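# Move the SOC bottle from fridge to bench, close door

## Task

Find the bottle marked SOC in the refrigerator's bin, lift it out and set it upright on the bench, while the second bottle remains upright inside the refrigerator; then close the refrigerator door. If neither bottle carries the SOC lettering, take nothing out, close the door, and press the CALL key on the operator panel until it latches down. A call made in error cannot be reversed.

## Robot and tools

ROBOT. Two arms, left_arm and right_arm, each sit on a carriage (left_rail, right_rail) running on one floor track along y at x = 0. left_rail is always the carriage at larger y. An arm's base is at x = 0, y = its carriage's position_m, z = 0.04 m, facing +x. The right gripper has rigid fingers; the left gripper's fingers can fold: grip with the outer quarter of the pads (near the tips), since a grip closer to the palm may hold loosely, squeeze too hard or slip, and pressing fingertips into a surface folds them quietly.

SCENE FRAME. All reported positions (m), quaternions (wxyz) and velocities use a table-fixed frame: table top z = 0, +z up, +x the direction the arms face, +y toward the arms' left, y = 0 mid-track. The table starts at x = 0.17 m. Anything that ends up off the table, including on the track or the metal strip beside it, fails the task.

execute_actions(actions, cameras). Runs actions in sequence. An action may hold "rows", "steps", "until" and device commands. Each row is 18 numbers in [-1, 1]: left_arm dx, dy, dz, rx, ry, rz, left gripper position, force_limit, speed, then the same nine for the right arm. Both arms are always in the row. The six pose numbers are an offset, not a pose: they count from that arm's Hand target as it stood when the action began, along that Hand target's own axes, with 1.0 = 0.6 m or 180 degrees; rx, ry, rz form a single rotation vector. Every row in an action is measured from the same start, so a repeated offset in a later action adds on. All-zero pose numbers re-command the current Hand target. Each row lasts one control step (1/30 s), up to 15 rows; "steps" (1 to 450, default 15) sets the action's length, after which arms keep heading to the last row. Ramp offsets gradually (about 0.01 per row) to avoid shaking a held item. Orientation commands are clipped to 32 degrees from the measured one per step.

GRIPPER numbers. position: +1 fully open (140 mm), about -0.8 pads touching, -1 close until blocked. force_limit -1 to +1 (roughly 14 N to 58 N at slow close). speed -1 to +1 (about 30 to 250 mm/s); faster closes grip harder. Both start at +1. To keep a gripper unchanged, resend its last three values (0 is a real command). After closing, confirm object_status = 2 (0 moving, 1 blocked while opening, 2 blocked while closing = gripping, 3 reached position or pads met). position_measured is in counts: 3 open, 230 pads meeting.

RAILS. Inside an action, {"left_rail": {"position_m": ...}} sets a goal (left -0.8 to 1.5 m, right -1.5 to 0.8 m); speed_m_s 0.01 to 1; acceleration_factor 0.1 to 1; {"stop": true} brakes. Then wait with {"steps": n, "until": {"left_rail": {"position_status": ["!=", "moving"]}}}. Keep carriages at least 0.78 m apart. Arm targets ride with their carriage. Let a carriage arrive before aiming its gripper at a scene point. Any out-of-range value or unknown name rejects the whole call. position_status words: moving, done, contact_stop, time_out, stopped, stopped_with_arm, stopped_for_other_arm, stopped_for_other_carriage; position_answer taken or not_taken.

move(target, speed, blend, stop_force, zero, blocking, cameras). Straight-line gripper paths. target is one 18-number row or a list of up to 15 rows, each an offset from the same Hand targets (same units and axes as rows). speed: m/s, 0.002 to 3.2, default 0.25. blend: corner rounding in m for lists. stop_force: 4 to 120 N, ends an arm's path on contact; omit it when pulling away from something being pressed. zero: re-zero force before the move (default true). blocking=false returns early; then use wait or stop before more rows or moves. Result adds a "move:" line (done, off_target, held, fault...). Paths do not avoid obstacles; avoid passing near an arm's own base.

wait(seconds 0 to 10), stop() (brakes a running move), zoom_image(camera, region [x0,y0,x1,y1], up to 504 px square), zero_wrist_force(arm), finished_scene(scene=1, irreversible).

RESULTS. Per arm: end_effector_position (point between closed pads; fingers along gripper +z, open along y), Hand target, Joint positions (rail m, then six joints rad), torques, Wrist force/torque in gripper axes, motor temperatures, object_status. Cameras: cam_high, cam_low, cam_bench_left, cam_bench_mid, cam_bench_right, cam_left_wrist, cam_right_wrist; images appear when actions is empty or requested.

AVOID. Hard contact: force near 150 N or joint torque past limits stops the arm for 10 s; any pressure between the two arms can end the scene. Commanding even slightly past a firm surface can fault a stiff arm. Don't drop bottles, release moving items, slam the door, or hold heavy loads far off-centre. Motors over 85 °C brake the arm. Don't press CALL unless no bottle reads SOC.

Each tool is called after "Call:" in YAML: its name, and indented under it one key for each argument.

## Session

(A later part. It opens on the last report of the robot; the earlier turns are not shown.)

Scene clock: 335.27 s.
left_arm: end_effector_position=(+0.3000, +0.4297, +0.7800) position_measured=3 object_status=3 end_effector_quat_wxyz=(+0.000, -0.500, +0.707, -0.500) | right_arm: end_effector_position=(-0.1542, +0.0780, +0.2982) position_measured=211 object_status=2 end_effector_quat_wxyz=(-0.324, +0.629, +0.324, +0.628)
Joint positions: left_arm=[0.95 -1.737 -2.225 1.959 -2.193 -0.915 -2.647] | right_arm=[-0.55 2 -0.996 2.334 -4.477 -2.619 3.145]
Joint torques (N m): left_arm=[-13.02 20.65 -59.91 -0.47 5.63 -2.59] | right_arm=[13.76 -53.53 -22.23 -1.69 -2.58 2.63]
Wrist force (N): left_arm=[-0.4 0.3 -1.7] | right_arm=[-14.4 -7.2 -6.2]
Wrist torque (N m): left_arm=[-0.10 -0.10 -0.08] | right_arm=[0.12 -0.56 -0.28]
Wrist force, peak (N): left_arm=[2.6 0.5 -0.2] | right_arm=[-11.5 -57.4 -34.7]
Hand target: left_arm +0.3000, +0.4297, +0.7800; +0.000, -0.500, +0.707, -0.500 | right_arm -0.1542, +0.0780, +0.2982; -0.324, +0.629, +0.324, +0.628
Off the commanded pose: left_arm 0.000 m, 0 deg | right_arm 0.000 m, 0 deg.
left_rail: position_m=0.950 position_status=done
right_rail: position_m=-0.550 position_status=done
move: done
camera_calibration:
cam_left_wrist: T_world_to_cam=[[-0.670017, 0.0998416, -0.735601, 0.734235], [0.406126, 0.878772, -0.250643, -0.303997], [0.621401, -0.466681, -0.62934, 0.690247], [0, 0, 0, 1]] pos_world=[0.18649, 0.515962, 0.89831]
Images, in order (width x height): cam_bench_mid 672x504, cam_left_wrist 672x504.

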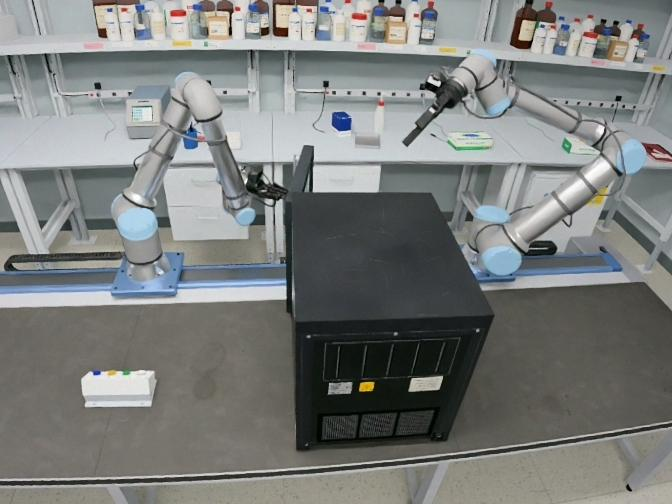

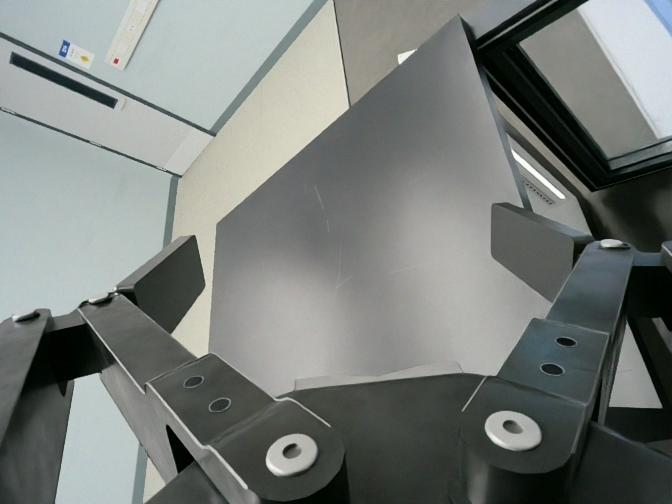

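Call:
move:
  target: [0.0272,0.7542,0.1605,0.305,-0.0654,-0.3975,1,1,1,0,0,0,0,0,0,-1,1,-1]
  speed: 0.4
  cameras: ["cam_left_wrist"]

Scene clock: 345.10 s.
left_arm: end_effector_position=(+0.0201, +0.3500, +0.4201) position_measured=3 object_status=3 end_effector_quat_wxyz=(+0.000, +0.793, +0.000, +0.609) | right_arm: end_effector_position=(-0.1542, +0.0780, +0.2982) position_measured=211 object_status=2 end_effector_quat_wxyz=(-0.324, +0.629, +0.324, +0.628)
Joint positions: left_arm=[0.95 -2.307 -1.447 1.822 -0.754 -0.773 -6.005] | right_arm=[-0.55 2 -0.996 2.334 -4.477 -2.619 3.145]
Joint torques (N m): left_arm=[6.85 -41.14 -53.99 3.99 -3.24 -1.35] | right_arm=[14.77 -64.36 -21.91 -1.64 -0.64 3.05]
Wrist force (N): left_arm=[0.6 -1.2 -2.0] | right_arm=[-14.6 -6.6 -5.9]
Wrist torque (N m): left_arm=[-0.15 -0.34 -0.08] | right_arm=[0.22 -0.44 -0.28]
Wrist force, peak (N): left_arm=[-1.4 0.6 -3.0] | right_arm=[-15.3 -6.5 -5.9]
Hand target: left_arm +0.0201, +0.3500, +0.4200; +0.000, +0.793, +0.000, +0.609 | right_arm -0.1542, +0.0780, +0.2982; -0.324, +0.629, +0.324, +0.628
Off the commanded pose: left_arm 0.000 m, 0 deg | right_arm 0.000 m, 0 deg.
left_rail: position_m=0.950 position_status=done
right_rail: position_m=-0.550 position_status=done
move: done
camera_calibration:
cam_left_wrist: T_world_to_cam=[[-0.0637634, -0.993883, -0.0901717, 0.389341], [-0.528759, 0.110277, -0.841578, 0.325512], [0.846374, -0.00598278, -0.532556, 0.394038], [0, 0, 0, 1]] pos_world=[-0.13656, 0.35342, 0.518898]
Images, in order (width x height): cam_left_wrist 672x504.

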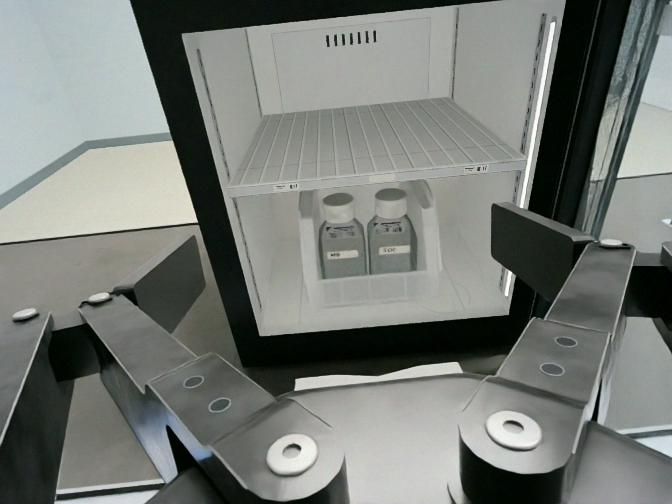

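Call:
zoom_image:
  camera: "cam_left_wrist"
  region: [280, 165, 460, 315]

Call:
zoom_image:
  camera: "cam_left_wrist"
  region: [310, 235, 420, 285]

Scaled by 2.800 from the camera's 672x504 image, which has a finer 960x720 frame.

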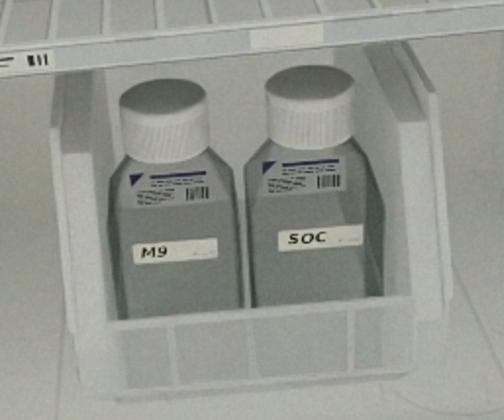

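Scaled by 4.582 from the camera's 672x504 image, which has a finer 960x720 frame.

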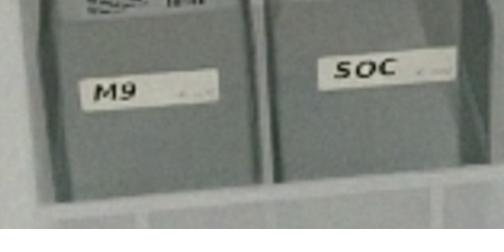

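Call:
move:
  target:
    - [0,0,0,0,0,0.6667,1,1,1,0,0,0,0,0,0,-1,1,-1]
    - [0,0,0,0,0,-0.6667,1,1,1,0,0,0,0,0,0,-1,1,-1]
    - [0,0,0,0,0,0,1,1,1,0,0,0,0,0,0,-1,1,-1]
  speed: 0.75
  blend: [0.02,0.02,0]

Scene clock: 382.90 s.
left_arm: end_effector_position=(+0.0201, +0.3500, +0.4200) position_measured=3 object_status=3 end_effector_quat_wxyz=(+0.000, +0.793, +0.000, +0.609) | right_arm: end_effector_position=(-0.1542, +0.0780, +0.2982) position_measured=211 object_status=2 end_effector_quat_wxyz=(-0.324, +0.629, +0.324, +0.628)
Joint positions: left_arm=[0.95 -2.307 -1.447 1.822 -0.754 -0.773 0.278] | right_arm=[-0.55 2 -0.996 2.334 -4.477 -2.619 3.145]
Joint torques (N m): left_arm=[7.11 -79.59 -36.72 -3.37 -2.77 1.53] | right_arm=[12.71 -77.29 -21.49 -1.67 -0.21 2.97]
Wrist force (N): left_arm=[0.4 -1.1 -1.6] | right_arm=[-14.5 -6.9 -5.8]
Wrist torque (N m): left_arm=[-0.13 -0.29 -0.33] | right_arm=[0.16 -0.48 -0.28]
Wrist force, peak (N): left_arm=[0.5 -1.4 -2.1] | right_arm=[-15.4 -6.6 -6.3]
Hand target: left_arm +0.0201, +0.3500, +0.4200; +0.000, +0.793, +0.000, +0.609 | right_arm -0.1542, +0.0780, +0.2982; -0.324, +0.629, +0.324, +0.628
Off the commanded pose: left_arm 0.000 m, 0 deg | right_arm 0.000 m, 0 deg.
left_rail: position_m=0.950 position_status=done
right_rail: position_m=-0.550 position_status=done
move: done

Call:
move:
  target: [-0.2478,0.1167,0.17,0,0.0833,0,1,1,1,0,0,0,0,0,0,-1,1,-1]
  speed: 0.3
  cameras: ["cam_left_wrist"]

Scene clock: 390.23 s.
left_arm: end_effector_position=(+0.0801, +0.2800, +0.2501) position_measured=3 object_status=3 end_effector_quat_wxyz=(+0.000, +0.707, +0.000, +0.707) | right_arm: end_effector_position=(-0.1542, +0.0780, +0.2982) position_measured=211 object_status=2 end_effector_quat_wxyz=(-0.324, +0.629, +0.324, +0.628)
Joint positions: left_arm=[0.95 -2.186 -1.09 1.851 -0.761 -0.615 0] | right_arm=[-0.55 2 -0.996 2.334 -4.477 -2.619 3.145]
Joint torques (N m): left_arm=[7.69 -70.38 -40.29 5.52 3.41 -1.78] | right_arm=[12.05 -77.95 -20.03 -1.62 -0.54 2.78]
Wrist force (N): left_arm=[0.4 -1.1 -2.7] | right_arm=[-15.2 -6.6 -5.6]
Wrist torque (N m): left_arm=[-0.04 -0.34 -0.14] | right_arm=[0.20 -0.38 -0.28]
Wrist force, peak (N): left_arm=[3.9 -1.5 -3.5] | right_arm=[-15.3 -7.1 -6.2]
Hand target: left_arm +0.0801, +0.2800, +0.2500; +0.000, +0.707, +0.000, +0.707 | right_arm -0.1542, +0.0780, +0.2982; -0.324, +0.629, +0.324, +0.628
Off the commanded pose: left_arm 0.000 m, 0 deg | right_arm 0.000 m, 0 deg.
left_rail: position_m=0.950 position_status=done
right_rail: position_m=-0.550 position_status=done
move: done
camera_calibration:
cam_left_wrist: T_world_to_cam=[[-0.038339, -0.993893, -0.103473, 0.309646], [-0.293104, 0.110179, -0.949711, 0.230134], [0.955312, -0.00608274, -0.295538, 0.18439], [0, 0, 0, 1]] pos_world=[-0.0968254, 0.28352, 0.305095]
Images, in order (width x height): cam_left_wrist 672x504.

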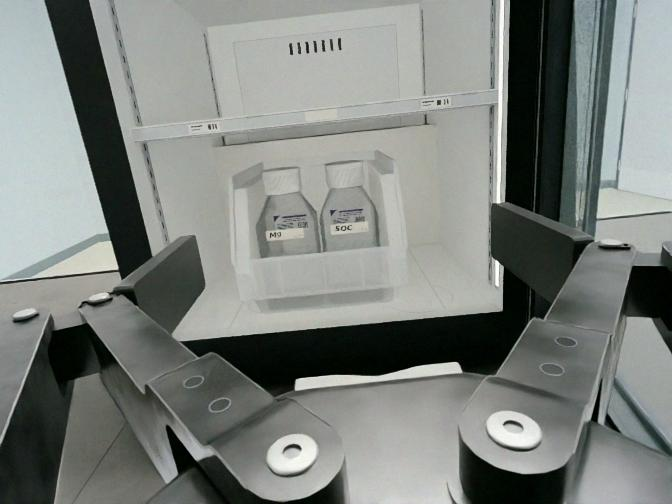

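Call:
zoom_image:
  camera: "cam_left_wrist"
  region: [220, 85, 440, 325]

Scaled by 2.100 from the camera's 672x504 image, which has a finer 960x720 frame.

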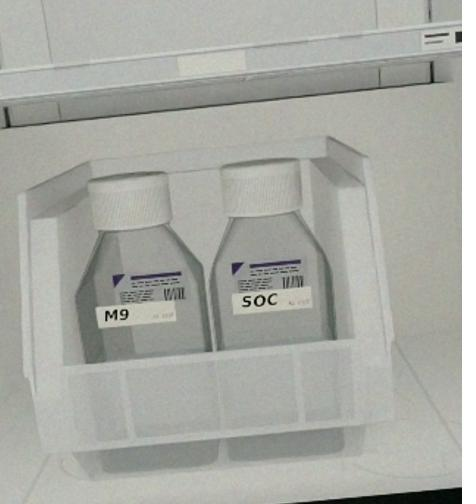

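Call:
zoom_image:
  camera: "cam_left_wrist"
  region: [230, 240, 420, 345]

Scaled by 2.653 from the camera's 672x504 image, which has a finer 960x720 frame.

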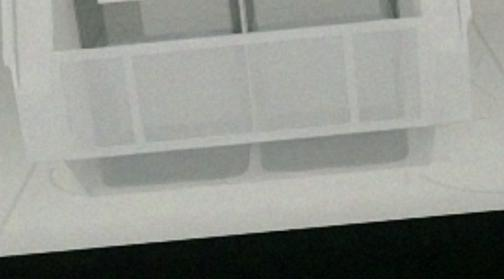

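Call:
move:
  target: [0.082,0.0317,0.3323,0,-0.1111,0,0.04,1,1,0,0,0,0,0,0,-1,1,-1]
  speed: 0.25
  cameras: ["cam_left_wrist","cam_right_wrist"]

Scene clock: 482.37 s.
left_arm: end_effector_position=(+0.2795, +0.2609, +0.2992) position_measured=124 object_status=3 end_effector_quat_wxyz=(+0.000, +0.819, +0.000, +0.574) | right_arm: end_effector_position=(-0.1542, +0.0780, +0.2982) position_measured=211 object_status=2 end_effector_quat_wxyz=(-0.324, +0.629, +0.324, +0.628)
Joint positions: left_arm=[0.95 -1.885 -1.39 2.006 -1.483 -0.465 0.812] | right_arm=[-0.55 2 -0.996 2.334 -4.477 -2.619 3.145]
Joint torques (N m): left_arm=[8.4 -81.35 -36.25 -5.23 -1.45 1.8] | right_arm=[13.73 -77.92 -19.72 -1.62 -0.6 3.01]
Wrist force (N): left_arm=[0.8 -1.2 -1.1] | right_arm=[-14.3 -6.5 -6.2]
Wrist torque (N m): left_arm=[-0.16 -0.38 -0.31] | right_arm=[0.25 -0.53 -0.28]
Wrist force, peak (N): left_arm=[-0.7 -1.2 -5.0] | right_arm=[-15.3 -6.5 -6.4]
Hand target: left_arm +0.2795, +0.2609, +0.2992; +0.000, +0.819, +0.000, +0.574 | right_arm -0.1542, +0.0780, +0.2982; -0.324, +0.629, +0.324, +0.628
Off the commanded pose: left_arm 0.000 m, 0 deg | right_arm 0.000 m, 0 deg.
left_rail: position_m=0.950 position_status=done
right_rail: position_m=-0.550 position_status=done
move: done
camera_calibration:
cam_left_wrist: T_world_to_cam=[[-0.0712351, -0.993894, -0.0842599, 0.306773], [-0.600046, 0.11018, -0.792341, 0.376036], [0.796787, -0.00588268, -0.604231, 0.144863], [0, 0, 0, 1]] pos_world=[0.132067, 0.26432, 0.411329]
cam_right_wrist: T_world_to_cam=[[0.795136, -0.606394, 0.00661237, 0.176402], [-0.19643, -0.267855, -0.943223, 0.277004], [0.573736, 0.748692, -0.332095, 0.314591], [0, 0, 0, 1]] pos_world=[-0.266344, -0.054366, 0.364584]
Images, in order (width x height): cam_left_wrist 672x504, cam_right_wrist 672x504.

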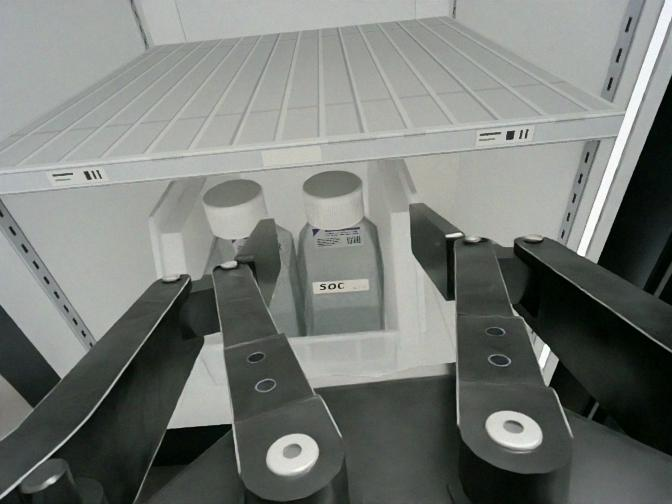

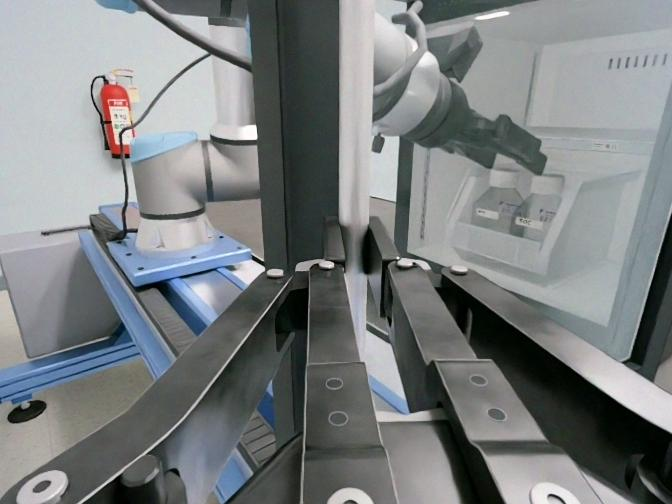

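Call:
move:
  target: [0,0.0005,0.2018,0,0,0,0.04,1,1,0,0,0,0,0,0,-1,1,-1]
  speed: 0.1
  stop_force: 20
  cameras: ["cam_left_wrist","cam_right_wrist"]

Scene clock: 495.80 s.
left_arm: end_effector_position=(+0.3933, +0.2606, +0.2578) position_measured=124 object_status=3 end_effector_quat_wxyz=(+0.000, +0.819, +0.000, +0.574) | right_arm: end_effector_position=(-0.1542, +0.0780, +0.2982) position_measured=211 object_status=2 end_effector_quat_wxyz=(-0.324, +0.629, +0.324, +0.628)
Joint positions: left_arm=[0.95 -1.719 -1.327 2.093 -1.952 -0.378 1.16] | right_arm=[-0.55 2 -0.996 2.334 -4.477 -2.619 3.145]
Joint torques (N m): left_arm=[8.95 -42.34 -30.89 -7.8 5.79 1.8] | right_arm=[13.03 -78.22 -19.25 -2.17 -0.58 2.65]
Wrist force (N): left_arm=[5.7 -6.2 -4.6] | right_arm=[-16.3 -6.4 -5.9]
Wrist torque (N m): left_arm=[-0.24 -0.36 -0.42] | right_arm=[0.14 -0.50 -0.27]
Wrist force, peak (N): left_arm=[8.1 0.7 -6.6] | right_arm=[-16.7 -6.3 -5.7]
Hand target: left_arm +0.3933, +0.2606, +0.2578; +0.000, +0.819, +0.000, +0.574 | right_arm -0.1542, +0.0780, +0.2982; -0.324, +0.629, +0.324, +0.628
Off the commanded pose: left_arm 0.000 m, 0 deg | right_arm 0.000 m, 0 deg.
left_rail: position_m=0.950 position_status=done
right_rail: position_m=-0.550 position_status=done
move: done
camera_calibration:
cam_left_wrist: T_world_to_cam=[[-0.0713273, -0.993893, -0.0841913, 0.311189], [-0.600148, 0.110182, -0.792264, 0.411537], [0.796702, -0.00598271, -0.604343, 0.029261], [0, 0, 0, 1]] pos_world=[0.245867, 0.26412, 0.369929]
cam_right_wrist: T_world_to_cam=[[0.795136, -0.606394, 0.00661237, 0.176402], [-0.19643, -0.267855, -0.943223, 0.277004], [0.573736, 0.748692, -0.332095, 0.314591], [0, 0, 0, 1]] pos_world=[-0.266344, -0.054366, 0.364584]
Images, in order (width x height): cam_left_wrist 672x504, cam_right_wrist 672x504.

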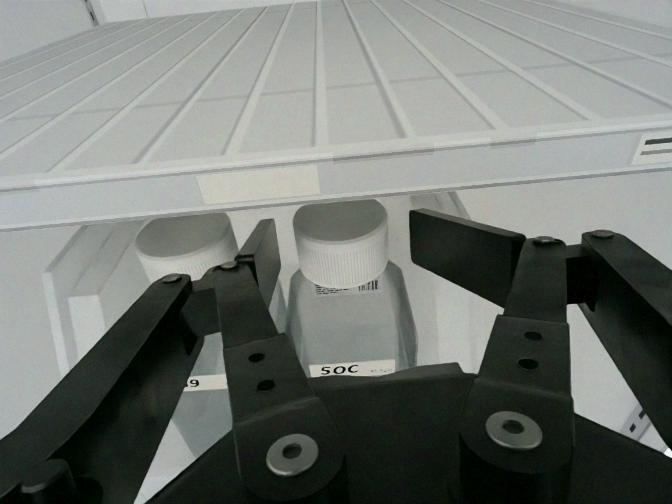

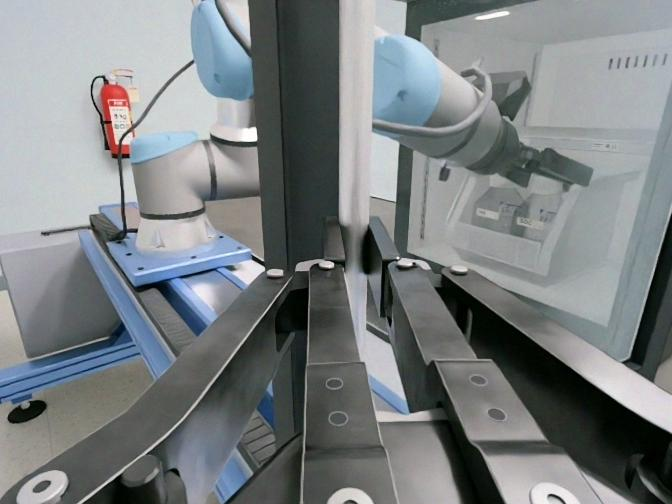

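Call:
execute_actions:
  actions:
    - {"rows": [[0,0,0,0,0,0,-1,1,-1,0,0,0,0,0,0,-1,1,-1]], "steps": 75}
  cameras: ["cam_left_wrist"]

Scene clock: 505.90 s.
left_arm: end_effector_position=(+0.3933, +0.2606, +0.2578) position_measured=162 object_status=2 end_effector_quat_wxyz=(+0.000, +0.819, +0.000, +0.574) | right_arm: end_effector_position=(-0.1542, +0.0780, +0.2982) position_measured=211 object_status=2 end_effector_quat_wxyz=(-0.324, +0.629, +0.324, +0.628)
Joint positions: left_arm=[0.95 -1.719 -1.327 2.093 -1.952 -0.378 1.16] | right_arm=[-0.55 2 -0.996 2.334 -4.477 -2.619 3.145]
Joint torques (N m): left_arm=[-6.55 -76.07 -46.51 0.04 4.58 -0.75] | right_arm=[13.11 -77.49 -18 -6.3 -0.8 2.44]
Wrist force (N): left_arm=[2.4 -1.1 -3.1] | right_arm=[-15.3 -7.0 -6.7]
Wrist torque (N m): left_arm=[0.02 -0.33 -0.34] | right_arm=[0.15 -0.55 -0.27]
Wrist force, peak (N): left_arm=[6.2 -6.5 -5.1] | right_arm=[-16.6 -6.6 -6.5]
Hand target: left_arm +0.3933, +0.2606, +0.2578; +0.000, +0.819, +0.000, +0.574 | right_arm -0.1542, +0.0780, +0.2982; -0.324, +0.629, +0.324, +0.628
Off the commanded pose: left_arm 0.000 m, 0 deg | right_arm 0.000 m, 0 deg.
left_rail: position_m=0.950 position_status=done
right_rail: position_m=-0.550 position_status=done
camera_calibration:
cam_left_wrist: T_world_to_cam=[[-0.0713273, -0.993893, -0.0841913, 0.311189], [-0.600148, 0.110182, -0.792264, 0.411537], [0.796702, -0.00598271, -0.604343, 0.029261], [0, 0, 0, 1]] pos_world=[0.245867, 0.26412, 0.369929]
Images, in order (width x height): cam_left_wrist 672x504.

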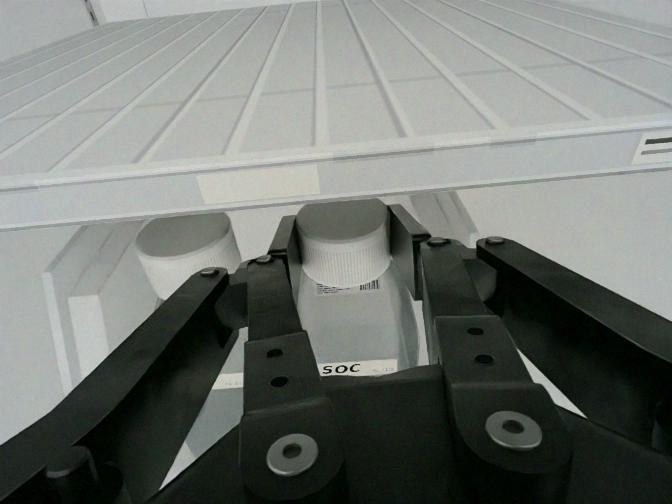

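Call:
move:
  target: [0.0313,0,-0.0114,0,0,0,-1,1,-1,0,0,0,0,0,0,-1,1,-1]
  speed: 0.05
  cameras: ["cam_left_wrist","cam_right_wrist"]

Scene clock: 508.73 s.
left_arm: end_effector_position=(+0.3933, +0.2606, +0.2778) position_measured=162 object_status=2 end_effector_quat_wxyz=(+0.000, +0.819, +0.000, +0.574) | right_arm: end_effector_position=(-0.1542, +0.0780, +0.2982) position_measured=211 object_status=2 end_effector_quat_wxyz=(-0.324, +0.629, +0.324, +0.628)
Joint positions: left_arm=[0.95 -1.719 -1.353 2.079 -1.913 -0.378 1.16] | right_arm=[-0.55 2 -0.996 2.334 -4.477 -2.619 3.145]
Joint torques (N m): left_arm=[-9.18 -86.93 -49.46 0.51 5.09 -1.82] | right_arm=[12.04 -79.68 -17.86 -7.39 -0.76 2.16]
Wrist force (N): left_arm=[-2.9 -0.5 -0.4] | right_arm=[-15.0 -7.4 -6.5]
Wrist torque (N m): left_arm=[-0.02 -0.41 -0.15] | right_arm=[0.14 -0.43 -0.27]
Wrist force, peak (N): left_arm=[2.9 -1.0 -3.4] | right_arm=[-16.4 -6.6 -6.8]
Hand target: left_arm +0.3933, +0.2606, +0.2778; +0.000, +0.819, +0.000, +0.574 | right_arm -0.1542, +0.0780, +0.2982; -0.324, +0.629, +0.324, +0.628
Off the commanded pose: left_arm 0.000 m, 0 deg | right_arm 0.000 m, 0 deg.
left_rail: position_m=0.950 position_status=done
right_rail: position_m=-0.550 position_status=done
move: done
camera_calibration:
cam_left_wrist: T_world_to_cam=[[-0.0713871, -0.993883, -0.08427, 0.312816], [-0.600142, 0.11028, -0.792255, 0.427362], [0.796702, -0.00598284, -0.604343, 0.0413475], [0, 0, 0, 1]] pos_world=[0.245867, 0.26402, 0.389929]
cam_right_wrist: T_world_to_cam=[[0.795136, -0.606394, 0.00661237, 0.176402], [-0.19643, -0.267855, -0.943223, 0.277004], [0.573736, 0.748692, -0.332095, 0.314591], [0, 0, 0, 1]] pos_world=[-0.266344, -0.054366, 0.364584]
Images, in order (width x height): cam_left_wrist 672x504, cam_right_wrist 672x504.

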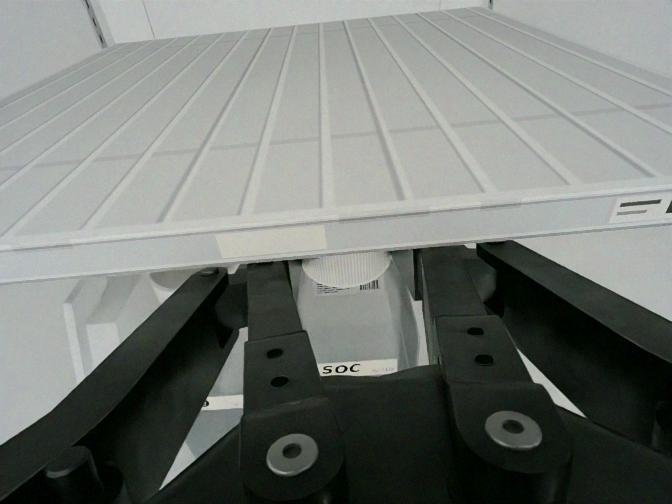

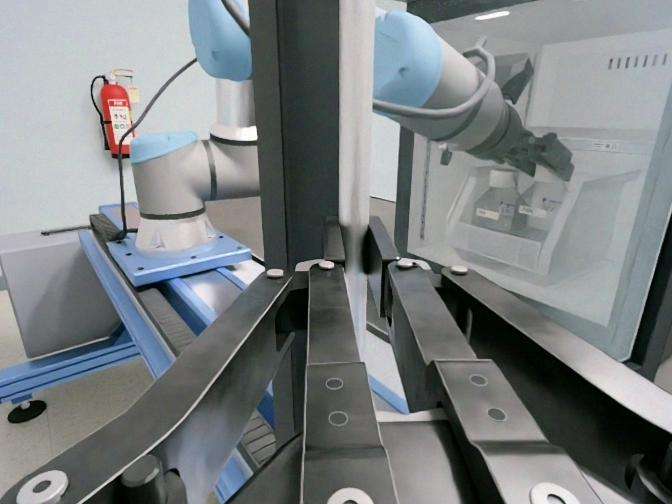

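Call:
move:
  target:
    - [-0.0305,0,0.0111,0,0,0,-1,1,-1,0,0,0,0,0,0,-1,1,-1]
    - [-0.0305,0,0.0111,0,0,0,0.04,1,-0.3,0,0,0,0,0,0,-1,1,-1]
    - [-0.0305,0,-0.1889,0,0,0,0.04,1,-0.3,0,0,0,0,0,0,-1,1,-1]
    - [-0.074,0,-0.4578,0,0,0,0.04,1,-0.3,0,0,0,0,0,0,-1,1,-1]
    - [-0.074,-0.549,-0.4578,0,0,0,0.04,1,-0.3,0,0,0,0,0,0,-1,1,-1]
  speed: [0.04,0.04,0.1,0.3,0.35]
  blend: [0,0,0.01,0.05,0]
  cameras: ["cam_right_wrist"]

Scene clock: 547.67 s.
left_arm: end_effector_position=(+0.1201, +0.5900, +0.3300) position_measured=124 object_status=3 end_effector_quat_wxyz=(+0.000, +0.819, +0.000, +0.574) | right_arm: end_effector_position=(-0.1542, +0.0780, +0.2982) position_measured=211 object_status=2 end_effector_quat_wxyz=(-0.324, +0.629, +0.324, +0.628)
Joint positions: left_arm=[0.95 -2.515 -1.889 2.335 -0.869 -0.987 0.243] | right_arm=[-0.55 2 -0.996 2.334 -4.477 -2.619 3.145]
Joint torques (N m): left_arm=[-17.11 -28.16 -34.39 4.32 -2.59 -1.12] | right_arm=[13.09 -78.07 -17.1 -7.98 -1.29 2.1]
Wrist force (N): left_arm=[0.2 -0.2 -1.7] | right_arm=[-15.9 -7.5 -6.4]
Wrist torque (N m): left_arm=[0.07 -0.29 -0.08] | right_arm=[0.12 -0.46 -0.27]
Wrist force, peak (N): left_arm=[0.1 1.7 -3.7] | right_arm=[-16.4 -7.4 -6.8]
Hand target: left_arm +0.1201, +0.5901, +0.3300; +0.000, +0.819, +0.000, +0.574 | right_arm -0.1542, +0.0780, +0.2982; -0.324, +0.629, +0.324, +0.628
Off the commanded pose: left_arm 0.000 m, 0 deg | right_arm 0.000 m, 0 deg.
left_rail: position_m=0.950 position_status=done
right_rail: position_m=-0.550 position_status=done
move: done
camera_calibration:
cam_right_wrist: T_world_to_cam=[[0.795136, -0.606394, 0.00661237, 0.176402], [-0.19643, -0.267855, -0.943223, 0.277004], [0.573736, 0.748692, -0.332095, 0.314591], [0, 0, 0, 1]] pos_world=[-0.266344, -0.054366, 0.364584]
Images, in order (width x height): cam_right_wrist 672x504.

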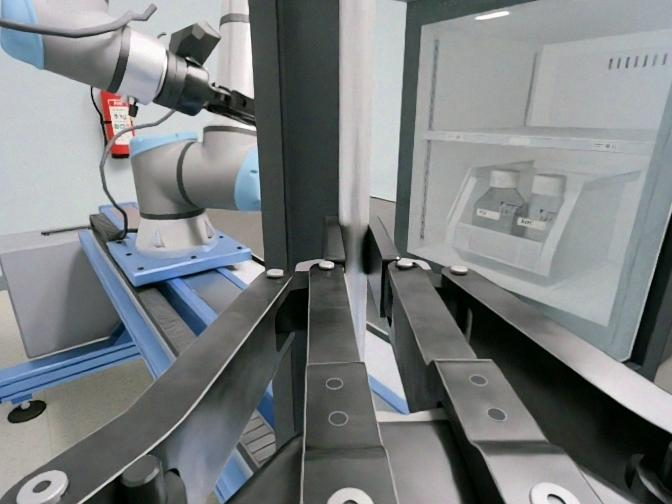

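Call:
execute_actions:
  actions:
    - {"left_rail": {"position_m": 0.6}, "steps": 120, "until": {"left_rail": {"position_status": ["!=", "moving"]}}}

Call:
move:
  target: [0.0405,-0.0343,0.267,0,0,0,0.04,1,1,0,0,0,0,0,0,-1,1,-1]
  speed: 0.25
  cameras: ["cam_left_wrist"]

Scene clock: 558.20 s.
left_arm: end_effector_position=(+0.1201, +0.2401, +0.3300) position_measured=124 object_status=3 end_effector_quat_wxyz=(+0.000, +0.819, +0.000, +0.574) | right_arm: end_effector_position=(-0.1542, +0.0780, +0.2982) position_measured=211 object_status=2 end_effector_quat_wxyz=(-0.324, +0.629, +0.324, +0.628)
Joint positions: left_arm=[0.6 -2.515 -1.889 2.335 -0.869 -0.987 0.243] | right_arm=[-0.55 2 -0.996 2.334 -4.477 -2.619 3.145]
Joint torques (N m): left_arm=[-10.66 -9.61 -48.06 1.1 0.22 -1.54] | right_arm=[10.81 -79.15 -16.3 -7.51 -1.52 2.23]
Wrist force (N): left_arm=[-0.1 -0.2 -2.1] | right_arm=[-16.0 -7.3 -6.8]
Wrist torque (N m): left_arm=[0.05 -0.24 -0.08] | right_arm=[0.17 -0.47 -0.28]
Wrist force, peak (N): left_arm=[0.2 -2.6 -1.8] | right_arm=[-16.2 -7.4 -7.1]
Hand target: left_arm +0.1201, +0.2401, +0.3300; +0.000, +0.819, +0.000, +0.574 | right_arm -0.1542, +0.0780, +0.2982; -0.324, +0.629, +0.324, +0.628
Tool commands: left_gripper/position=+0.04 left_gripper/force_limit=+1.0 left_gripper/speed=-0.3 right_gripper/position=-1.0 right_gripper/force_limit=+1.0 right_gripper/speed=-1.0
Off the commanded pose: left_arm 0.000 m, 0 deg | right_arm 0.000 m, 0 deg.
left_rail: position_m=0.600 position_status=done
right_rail: position_m=-0.550 position_status=done

Scene clock: 559.50 s.
left_arm: end_effector_position=(+0.2789, +0.2606, +0.2981) position_measured=124 object_status=3 end_effector_quat_wxyz=(+0.000, +0.819, +0.000, +0.574) | right_arm: end_effector_position=(-0.1542, +0.0780, +0.2982) position_measured=211 object_status=2 end_effector_quat_wxyz=(-0.324, +0.629, +0.324, +0.628)
Joint positions: left_arm=[0.6 -2.226 -2.051 2.497 -0.985 -0.73 0.419] | right_arm=[-0.55 2 -0.996 2.334 -4.477 -2.619 3.145]
Joint torques (N m): left_arm=[2.83 13.7 -36.81 -4.31 4.75 0.98] | right_arm=[11.04 -77.33 -16.01 -7.58 -1.7 2.12]
Wrist force (N): left_arm=[0.6 -0.7 -1.7] | right_arm=[-15.6 -7.3 -6.8]
Wrist torque (N m): left_arm=[-0.05 -0.36 -0.30] | right_arm=[0.18 -0.51 -0.28]
Wrist force, peak (N): left_arm=[-0.2 0.3 -4.6] | right_arm=[-16.3 -7.2 -6.6]
Hand target: left_arm +0.2789, +0.2606, +0.2981; +0.000, +0.819, +0.000, +0.574 | right_arm -0.1542, +0.0780, +0.2982; -0.324, +0.629, +0.324, +0.628
Off the commanded pose: left_arm 0.000 m, 0 deg | right_arm 0.000 m, 0 deg.
left_rail: position_m=0.600 position_status=done
right_rail: position_m=-0.550 position_status=done
move: done
camera_calibration:
cam_left_wrist: T_world_to_cam=[[-0.0713273, -0.993893, -0.0841913, 0.306323], [-0.600148, 0.110182, -0.792264, 0.374819], [0.796702, -0.00598271, -0.604343, 0.144758], [0, 0, 0, 1]] pos_world=[0.131467, 0.26402, 0.410229]
Images, in order (width x height): cam_left_wrist 672x504.

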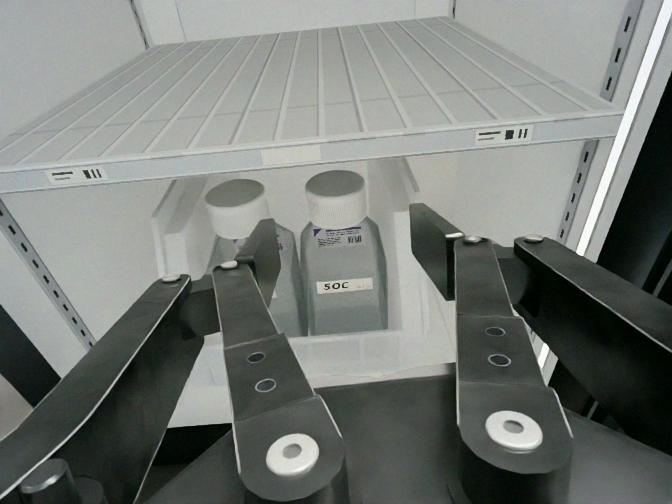

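Call:
move:
  target:
    - [0,0.004,0.2068,0,0,0,0.04,1,1,0,0,0,0,0,0,-1,1,-1]
    - [0,0.004,0.2068,0,0,0,-1,1,0.3,0,0,0,0,0,0,-1,1,-1]
  speed: 0.12
  cameras: ["cam_left_wrist","cam_right_wrist"]

Scene clock: 566.93 s.
left_arm: end_effector_position=(+0.3955, +0.2582, +0.2557) position_measured=163 object_status=2 end_effector_quat_wxyz=(+0.000, +0.819, +0.000, +0.574) | right_arm: end_effector_position=(-0.1542, +0.0780, +0.2982) position_measured=211 object_status=2 end_effector_quat_wxyz=(-0.324, +0.629, +0.324, +0.628)
Joint positions: left_arm=[0.6 -1.874 -2.003 2.616 -1.497 -0.458 0.83] | right_arm=[-0.55 2 -0.996 2.334 -4.477 -2.619 3.145]
Joint torques (N m): left_arm=[9.05 10.76 -36.34 -5.69 2.25 1.97] | right_arm=[9.16 -78.1 -15.78 -7.34 -1.87 2.22]
Wrist force (N): left_arm=[5.4 -0.6 -4.7] | right_arm=[-16.4 -6.7 -6.2]
Wrist torque (N m): left_arm=[-0.01 -0.21 -0.42] | right_arm=[0.19 -0.51 -0.27]
Wrist force, peak (N): left_arm=[5.4 -0.7 -5.0] | right_arm=[-16.5 -7.6 -6.8]
Hand target: left_arm +0.3955, +0.2582, +0.2557; +0.000, +0.819, +0.000, +0.574 | right_arm -0.1542, +0.0780, +0.2982; -0.324, +0.629, +0.324, +0.628
Off the commanded pose: left_arm 0.000 m, 0 deg | right_arm 0.000 m, 0 deg.
left_rail: position_m=0.600 position_status=done
right_rail: position_m=-0.550 position_status=done
move: done
camera_calibration:
cam_left_wrist: T_world_to_cam=[[-0.0713701, -0.993883, -0.0842733, 0.308723], [-0.600031, 0.110272, -0.79234, 0.411444], [0.796787, -0.0059828, -0.604231, 0.0261623], [0, 0, 0, 1]] pos_world=[0.248067, 0.26162, 0.367829]
cam_right_wrist: T_world_to_cam=[[0.795136, -0.606394, 0.00661237, 0.176402], [-0.19643, -0.267855, -0.943223, 0.277004], [0.573736, 0.748692, -0.332095, 0.314591], [0, 0, 0, 1]] pos_world=[-0.266344, -0.054366, 0.364584]
Images, in order (width x height): cam_left_wrist 672x504, cam_right_wrist 672x504.

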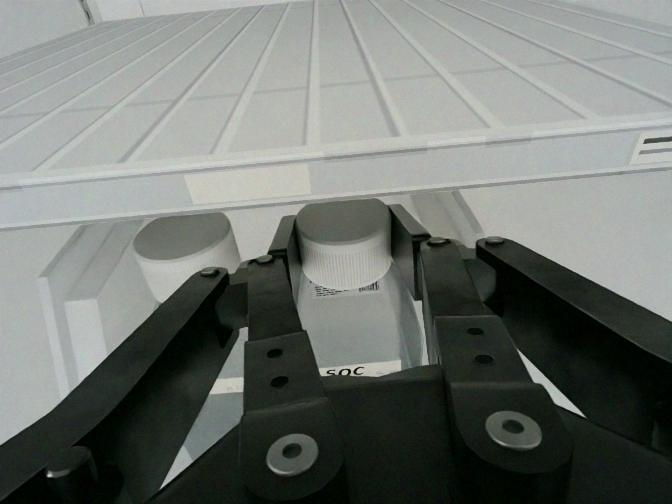

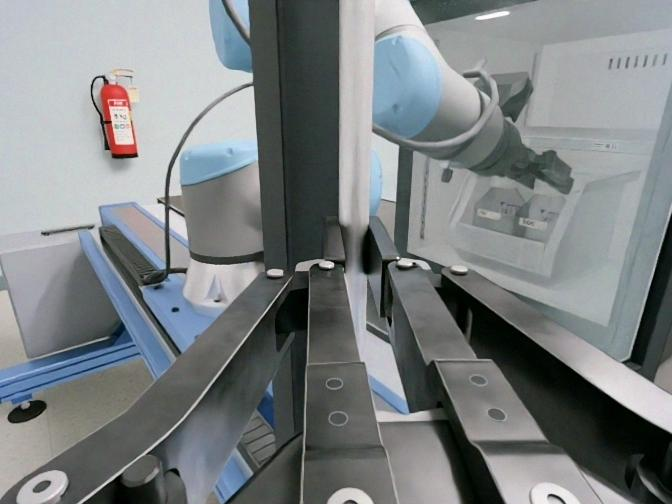

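Call:
move:
  target:
    - [0.0188,0,-0.0068,0,0,0,-1,1,0.3,0,0,0,0,0,0,-1,1,-1]
    - [0.0048,0,-0.0403,0,0.0556,0,-1,1,0.3,0,0,0,0,0,0,-1,1,-1]
    - [-0.0157,0,-0.0688,0,0.1111,0,-1,1,0.3,0,0,0,0,0,0,-1,1,-1]
  speed: 0.07
  blend: [0.003,0.005,0]
  stop_force: 30
  cameras: ["cam_left_wrist","cam_right_wrist"]

Scene clock: 587.97 s.
left_arm: end_effector_position=(+0.3535, +0.2582, +0.2609) position_measured=163 object_status=2 end_effector_quat_wxyz=(+0.000, +0.707, +0.000, +0.707) | right_arm: end_effector_position=(-0.1542, +0.0780, +0.2982) position_measured=211 object_status=2 end_effector_quat_wxyz=(-0.324, +0.629, +0.324, +0.628)
Joint positions: left_arm=[0.6 -2.067 -1.666 2.572 -0.906 -0.496 0] | right_arm=[-0.55 2 -0.996 2.334 -4.477 -2.619 3.145]
Joint torques (N m): left_arm=[-18.94 -7.07 -35.96 6.41 -3.68 -1.81] | right_arm=[7.53 -79.13 -16.07 -7.21 -1.98 1.83]
Wrist force (N): left_arm=[-3.0 -0.6 -2.3] | right_arm=[-15.2 -7.3 -6.9]
Wrist torque (N m): left_arm=[0.09 -0.60 -0.15] | right_arm=[0.15 -0.47 -0.27]
Wrist force, peak (N): left_arm=[5.5 -1.0 -5.2] | right_arm=[-17.2 -6.8 -6.4]
Hand target: left_arm +0.3535, +0.2582, +0.2609; +0.000, +0.707, +0.000, +0.707 | right_arm -0.1542, +0.0780, +0.2982; -0.324, +0.629, +0.324, +0.628
Off the commanded pose: left_arm 0.000 m, 0 deg | right_arm 0.000 m, 0 deg.
left_rail: position_m=0.600 position_status=done
right_rail: position_m=-0.550 position_status=done
move: done
camera_calibration:
cam_left_wrist: T_world_to_cam=[[-0.0382319, -0.993893, -0.10351, 0.299472], [-0.292995, 0.110182, -0.949744, 0.322929], [0.955349, -0.00598265, -0.295419, -0.073804], [0, 0, 0, 1]] pos_world=[0.176575, 0.26162, 0.315895]
cam_right_wrist: T_world_to_cam=[[0.795136, -0.606394, 0.00661237, 0.176402], [-0.19643, -0.267855, -0.943223, 0.277004], [0.573736, 0.748692, -0.332095, 0.314591], [0, 0, 0, 1]] pos_world=[-0.266344, -0.054366, 0.364584]
Images, in order (width x height): cam_left_wrist 672x504, cam_right_wrist 672x504.

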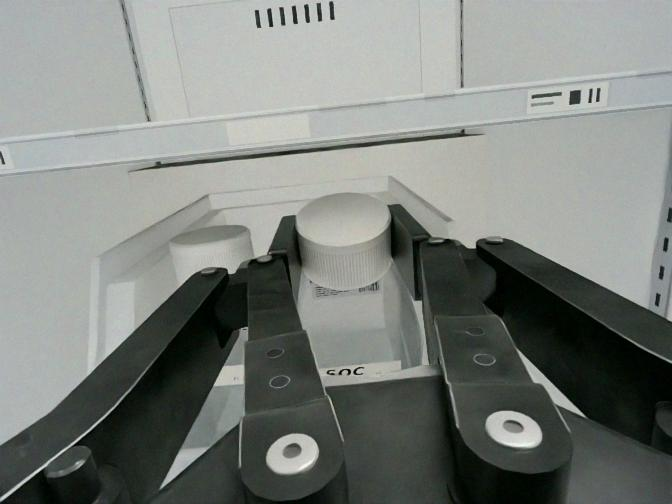

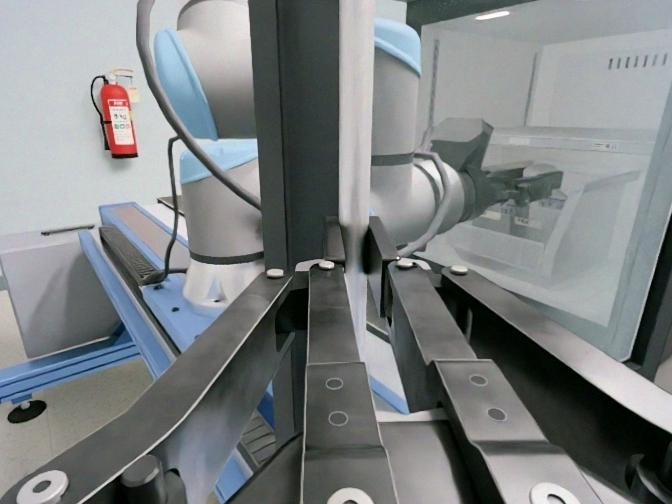

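Call:
move:
  target:
    - [-0.0145,0,-0.0328,0,0.0556,0,-1,1,0.3,0,0,0,0,0,0,-1,1,-1]
    - [-0.0307,0,-0.0645,0,0.1111,0,-1,1,0.3,0,0,0,0,0,0,-1,1,-1]
  speed: 0.07
  blend: [0.005,0]
  stop_force: 30
  cameras: ["cam_left_wrist","cam_right_wrist"]

Scene clock: 595.73 s.
left_arm: end_effector_position=(+0.3148, +0.2582, +0.2425) position_measured=163 object_status=2 end_effector_quat_wxyz=(+0.000, +0.574, +0.000, +0.819) | right_arm: end_effector_position=(-0.1542, +0.0780, +0.2982) position_measured=211 object_status=2 end_effector_quat_wxyz=(-0.324, +0.629, +0.324, +0.628)
Joint positions: left_arm=[0.6 -2.121 -1.163 2.523 -0.751 -0.641 -0.509] | right_arm=[-0.55 2 -0.996 2.334 -4.477 -2.619 3.145]
Joint torques (N m): left_arm=[9.31 -29.17 -13.26 9.18 -6.15 -1.47] | right_arm=[7.87 -79.15 -16.84 -7.16 -2.4 1.78]
Wrist force (N): left_arm=[-2.5 -0.7 -3.7] | right_arm=[-15.3 -7.6 -7.1]
Wrist torque (N m): left_arm=[0.13 -0.76 -0.19] | right_arm=[0.10 -0.45 -0.27]
Wrist force, peak (N): left_arm=[-2.7 -1.1 -4.1] | right_arm=[-15.8 -7.3 -7.4]
Hand target: left_arm +0.3148, +0.2582, +0.2425; +0.000, +0.574, +0.000, +0.819 | right_arm -0.1542, +0.0780, +0.2982; -0.324, +0.629, +0.324, +0.628
Off the commanded pose: left_arm 0.000 m, 0 deg | right_arm 0.000 m, 0 deg.
left_rail: position_m=0.600 position_status=done
right_rail: position_m=-0.550 position_status=done
move: done
camera_calibration:
cam_left_wrist: T_world_to_cam=[[-0.000630439, -0.993904, -0.110248, 0.285965], [0.0494942, 0.110082, -0.992689, 0.196698], [0.998774, -0.00608248, 0.0491231, -0.13946], [0, 0, 0, 1]] pos_world=[0.129733, 0.26172, 0.233638]
cam_right_wrist: T_world_to_cam=[[0.795136, -0.606394, 0.00661237, 0.176402], [-0.19643, -0.267855, -0.943223, 0.277004], [0.573736, 0.748692, -0.332095, 0.314591], [0, 0, 0, 1]] pos_world=[-0.266344, -0.054366, 0.364584]
Images, in order (width x height): cam_left_wrist 672x504, cam_right_wrist 672x504.

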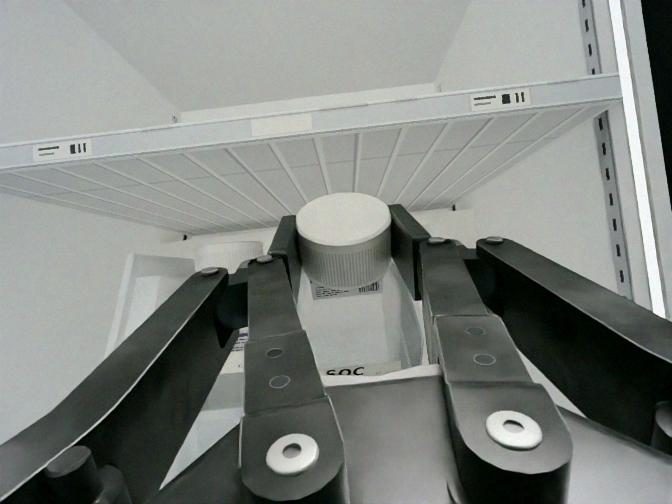

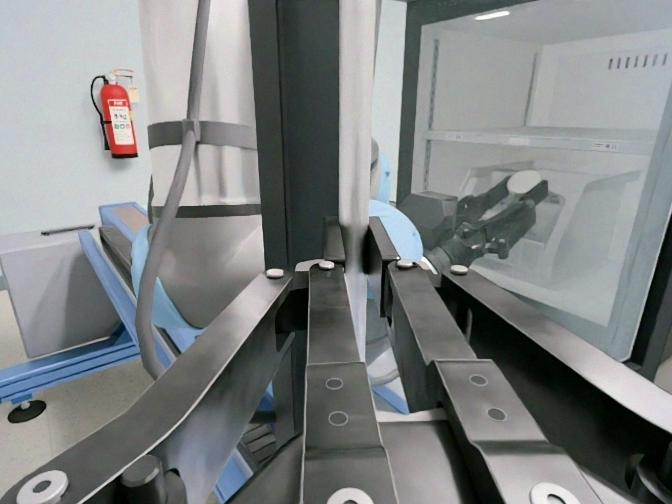

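Call:
move:
  target: [0.196,0,-0.0713,0,0,0,-1,1,0.3,0,0,0,0,0,0,-1,1,-1]
  speed: 0.08
  stop_force: 25
  cameras: ["cam_left_wrist","cam_right_wrist"]

Scene clock: 600.27 s.
left_arm: end_effector_position=(+0.2344, +0.2582, +0.3384) position_measured=163 object_status=2 end_effector_quat_wxyz=(+0.000, +0.574, +0.000, +0.819) | right_arm: end_effector_position=(-0.1539, +0.0778, +0.2983) position_measured=211 object_status=2 end_effector_quat_wxyz=(-0.324, +0.629, +0.323, +0.628)
Joint positions: left_arm=[0.6 -2.334 -1.432 2.496 -0.579 -0.824 -0.344] | right_arm=[-0.55 2 -0.996 2.334 -4.478 -2.62 3.145]
Joint torques (N m): left_arm=[-16.74 -52.89 -44.35 9.46 -5.74 1.48] | right_arm=[42.13 -55.27 -41.03 6.58 25.86 1.46]
Wrist force (N): left_arm=[-2.2 -1.3 -3.7] | right_arm=[-7.5 76.3 -7.9]
Wrist torque (N m): left_arm=[0.01 -0.81 -0.42] | right_arm=[-0.19 -0.30 -0.22]
Wrist force, peak (N): left_arm=[-2.1 0.0 -4.5] | right_arm=[-1.3 90.8 -75.5]
Hand target: left_arm +0.2344, +0.2582, +0.3384; +0.000, +0.574, +0.000, +0.819 | right_arm -0.1540, +0.0777, +0.2982; -0.324, +0.629, +0.323, +0.628
Off the commanded pose: left_arm 0.000 m, 0 deg | right_arm 0.000 m, 0 deg.
left_rail: position_m=0.600 position_status=done
right_rail: position_m=-0.550 position_status=done
move: contact (right_arm)
camera_calibration:
cam_left_wrist: T_world_to_cam=[[-0.000630439, -0.993904, -0.110248, 0.296388], [0.0494942, 0.110082, -0.992689, 0.295887], [0.998774, -0.00608248, 0.0491231, -0.0638696], [0, 0, 0, 1]] pos_world=[0.0493335, 0.26162, 0.329538]
cam_right_wrist: T_world_to_cam=[[0.794748, -0.606904, 0.00654127, 0.176094], [-0.196588, -0.267601, -0.943262, 0.276956], [0.57422, 0.74837, -0.331985, 0.314755], [0, 0, 0, 1]] pos_world=[-0.266243, -0.0545675, 0.364584]
Images, in order (width x height): cam_left_wrist 672x504, cam_right_wrist 672x504.

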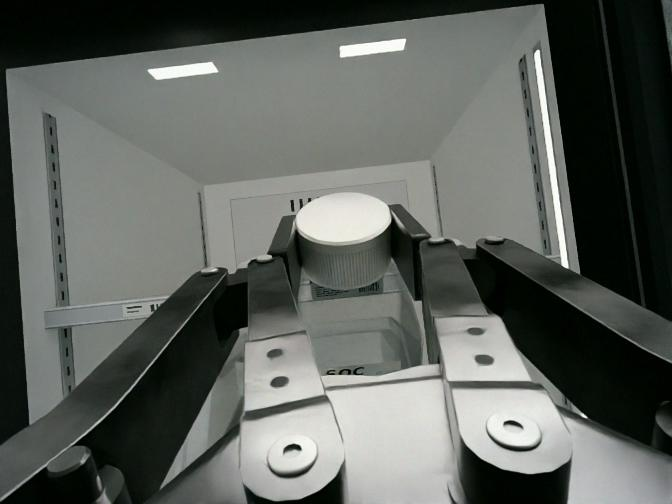

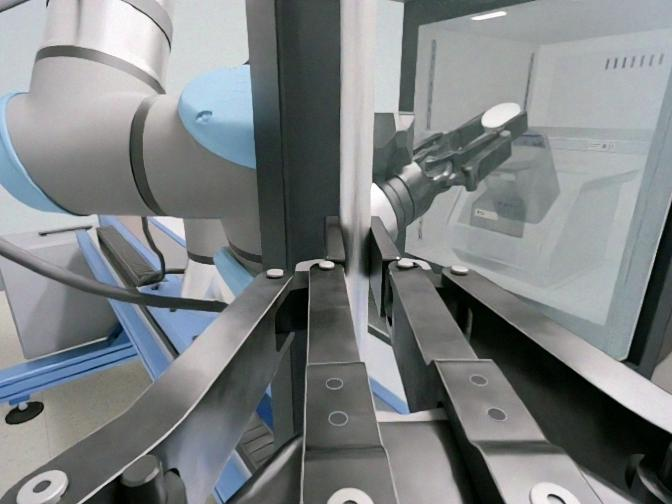

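Call:
move:
  target:
    - [0,-0.02,0,0,0,0,-1,1,0.3,0,0,0,0,0,0,-1,1,-1]
    - [0.0285,-0.0833,-0.0783,0,0,0,-1,1,0.3,0,0,0,0,0,0,-1,1,-1]
    - [0.0285,-0.2,-0.0783,0,0,0,-1,1,0.3,0,0,0,0,0,0,-1,1,-1]
  speed: [0.05,0.1,0.12]
  blend: [0.003,0.01,0]
  cameras: ["cam_left_wrist","cam_right_wrist","cam_high"]

Scene clock: 623.30 s.
left_arm: end_effector_position=(+0.1959, +0.2998, +0.3384) position_measured=163 object_status=2 end_effector_quat_wxyz=(+0.000, +0.574, +0.001, +0.819) | right_arm: end_effector_position=(-0.1540, +0.0777, +0.2982) position_measured=211 object_status=2 end_effector_quat_wxyz=(-0.324, +0.629, +0.323, +0.628)
Joint positions: left_arm=[0.6 -2.527 -1.494 2.56 -0.647 -1 -0.237] | right_arm=[-0.55 2 -0.996 2.334 -4.478 -2.62 3.145]
Joint torques (N m): left_arm=[11.03 -12.49 -26.22 9.59 2.43 -1.61] | right_arm=[52.31 -65.91 -26.35 0.99 23.45 1.8]
Wrist force (N): left_arm=[-2.9 -0.6 -4.2] | right_arm=[-12.2 65.9 35.7]
Wrist torque (N m): left_arm=[0.18 -0.76 -0.19] | right_arm=[0.13 -0.50 -0.20]
Wrist force, peak (N): left_arm=[0.0 -4.3 -8.7] | right_arm=[-7.6 76.6 -7.7]
Hand target: left_arm +0.1960, +0.2997, +0.3384; +0.000, +0.574, +0.000, +0.819 (not the last commanded pose) | right_arm -0.1540, +0.0777, +0.2982; -0.324, +0.629, +0.323, +0.628
Off the commanded pose: left_arm 0.079 m, 0 deg | right_arm 0.000 m, 0 deg.
left_rail: position_m=0.600 position_status=done
right_rail: position_m=-0.550 position_status=done
move: held (left_arm; a check stopped the path); path passed 1 of 3 targets; limits=held
pose unreachable (left arm): on one or more control steps of this call, first in action 0 (counted from 0), this arm could not follow its commanded pose, so it was not sent that pose on those steps. It may still have moved: this result reports where it is.
cause: moving toward the commanded pose would bring two parts of the arm too close to each other (its gripper and another part of the arm, with joints 4 (elbow) to 7 (wrist 3) between them, 13 mm apart when it was first held).
camera_calibration:
cam_left_wrist: T_world_to_cam=[[0.000750958, -0.993956, -0.109777, 0.337356], [0.0494415, 0.109679, -0.992737, 0.293375], [0.998777, -0.00468202, 0.0492251, -0.0256258], [0, 0, 0, 1]] pos_world=[0.0108362, 0.30302, 0.329539]
cam_right_wrist: T_world_to_cam=[[0.794794, -0.606844, 0.0065148, 0.176059], [-0.196599, -0.267616, -0.943255, 0.276923], [0.574153, 0.748413, -0.332004, 0.314821], [0, 0, 0, 1]] pos_world=[-0.266243, -0.0546673, 0.364584]
Images, in order (width x height): cam_high 672x504, cam_left_wrist 672x504, cam_right_wrist 672x504.

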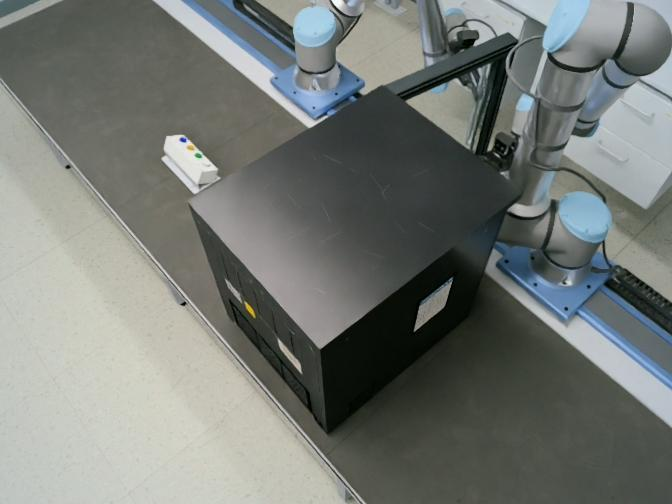

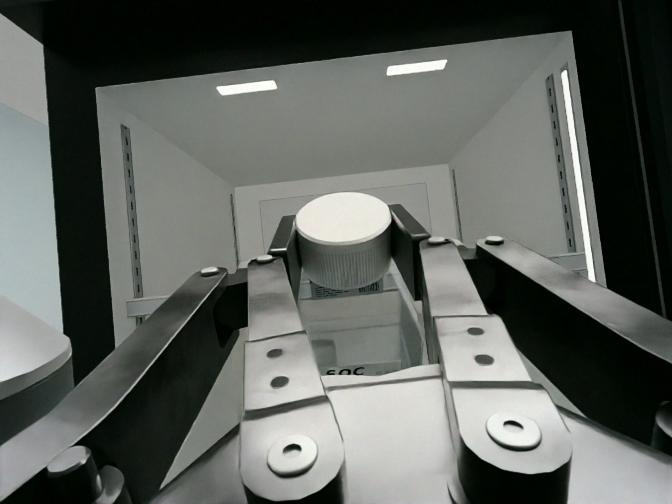

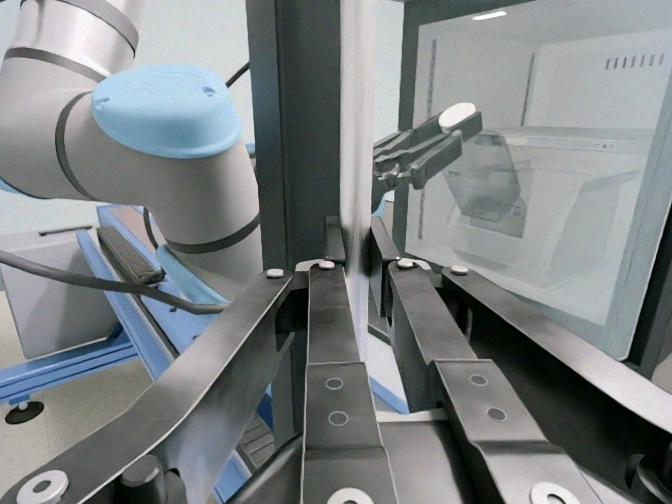

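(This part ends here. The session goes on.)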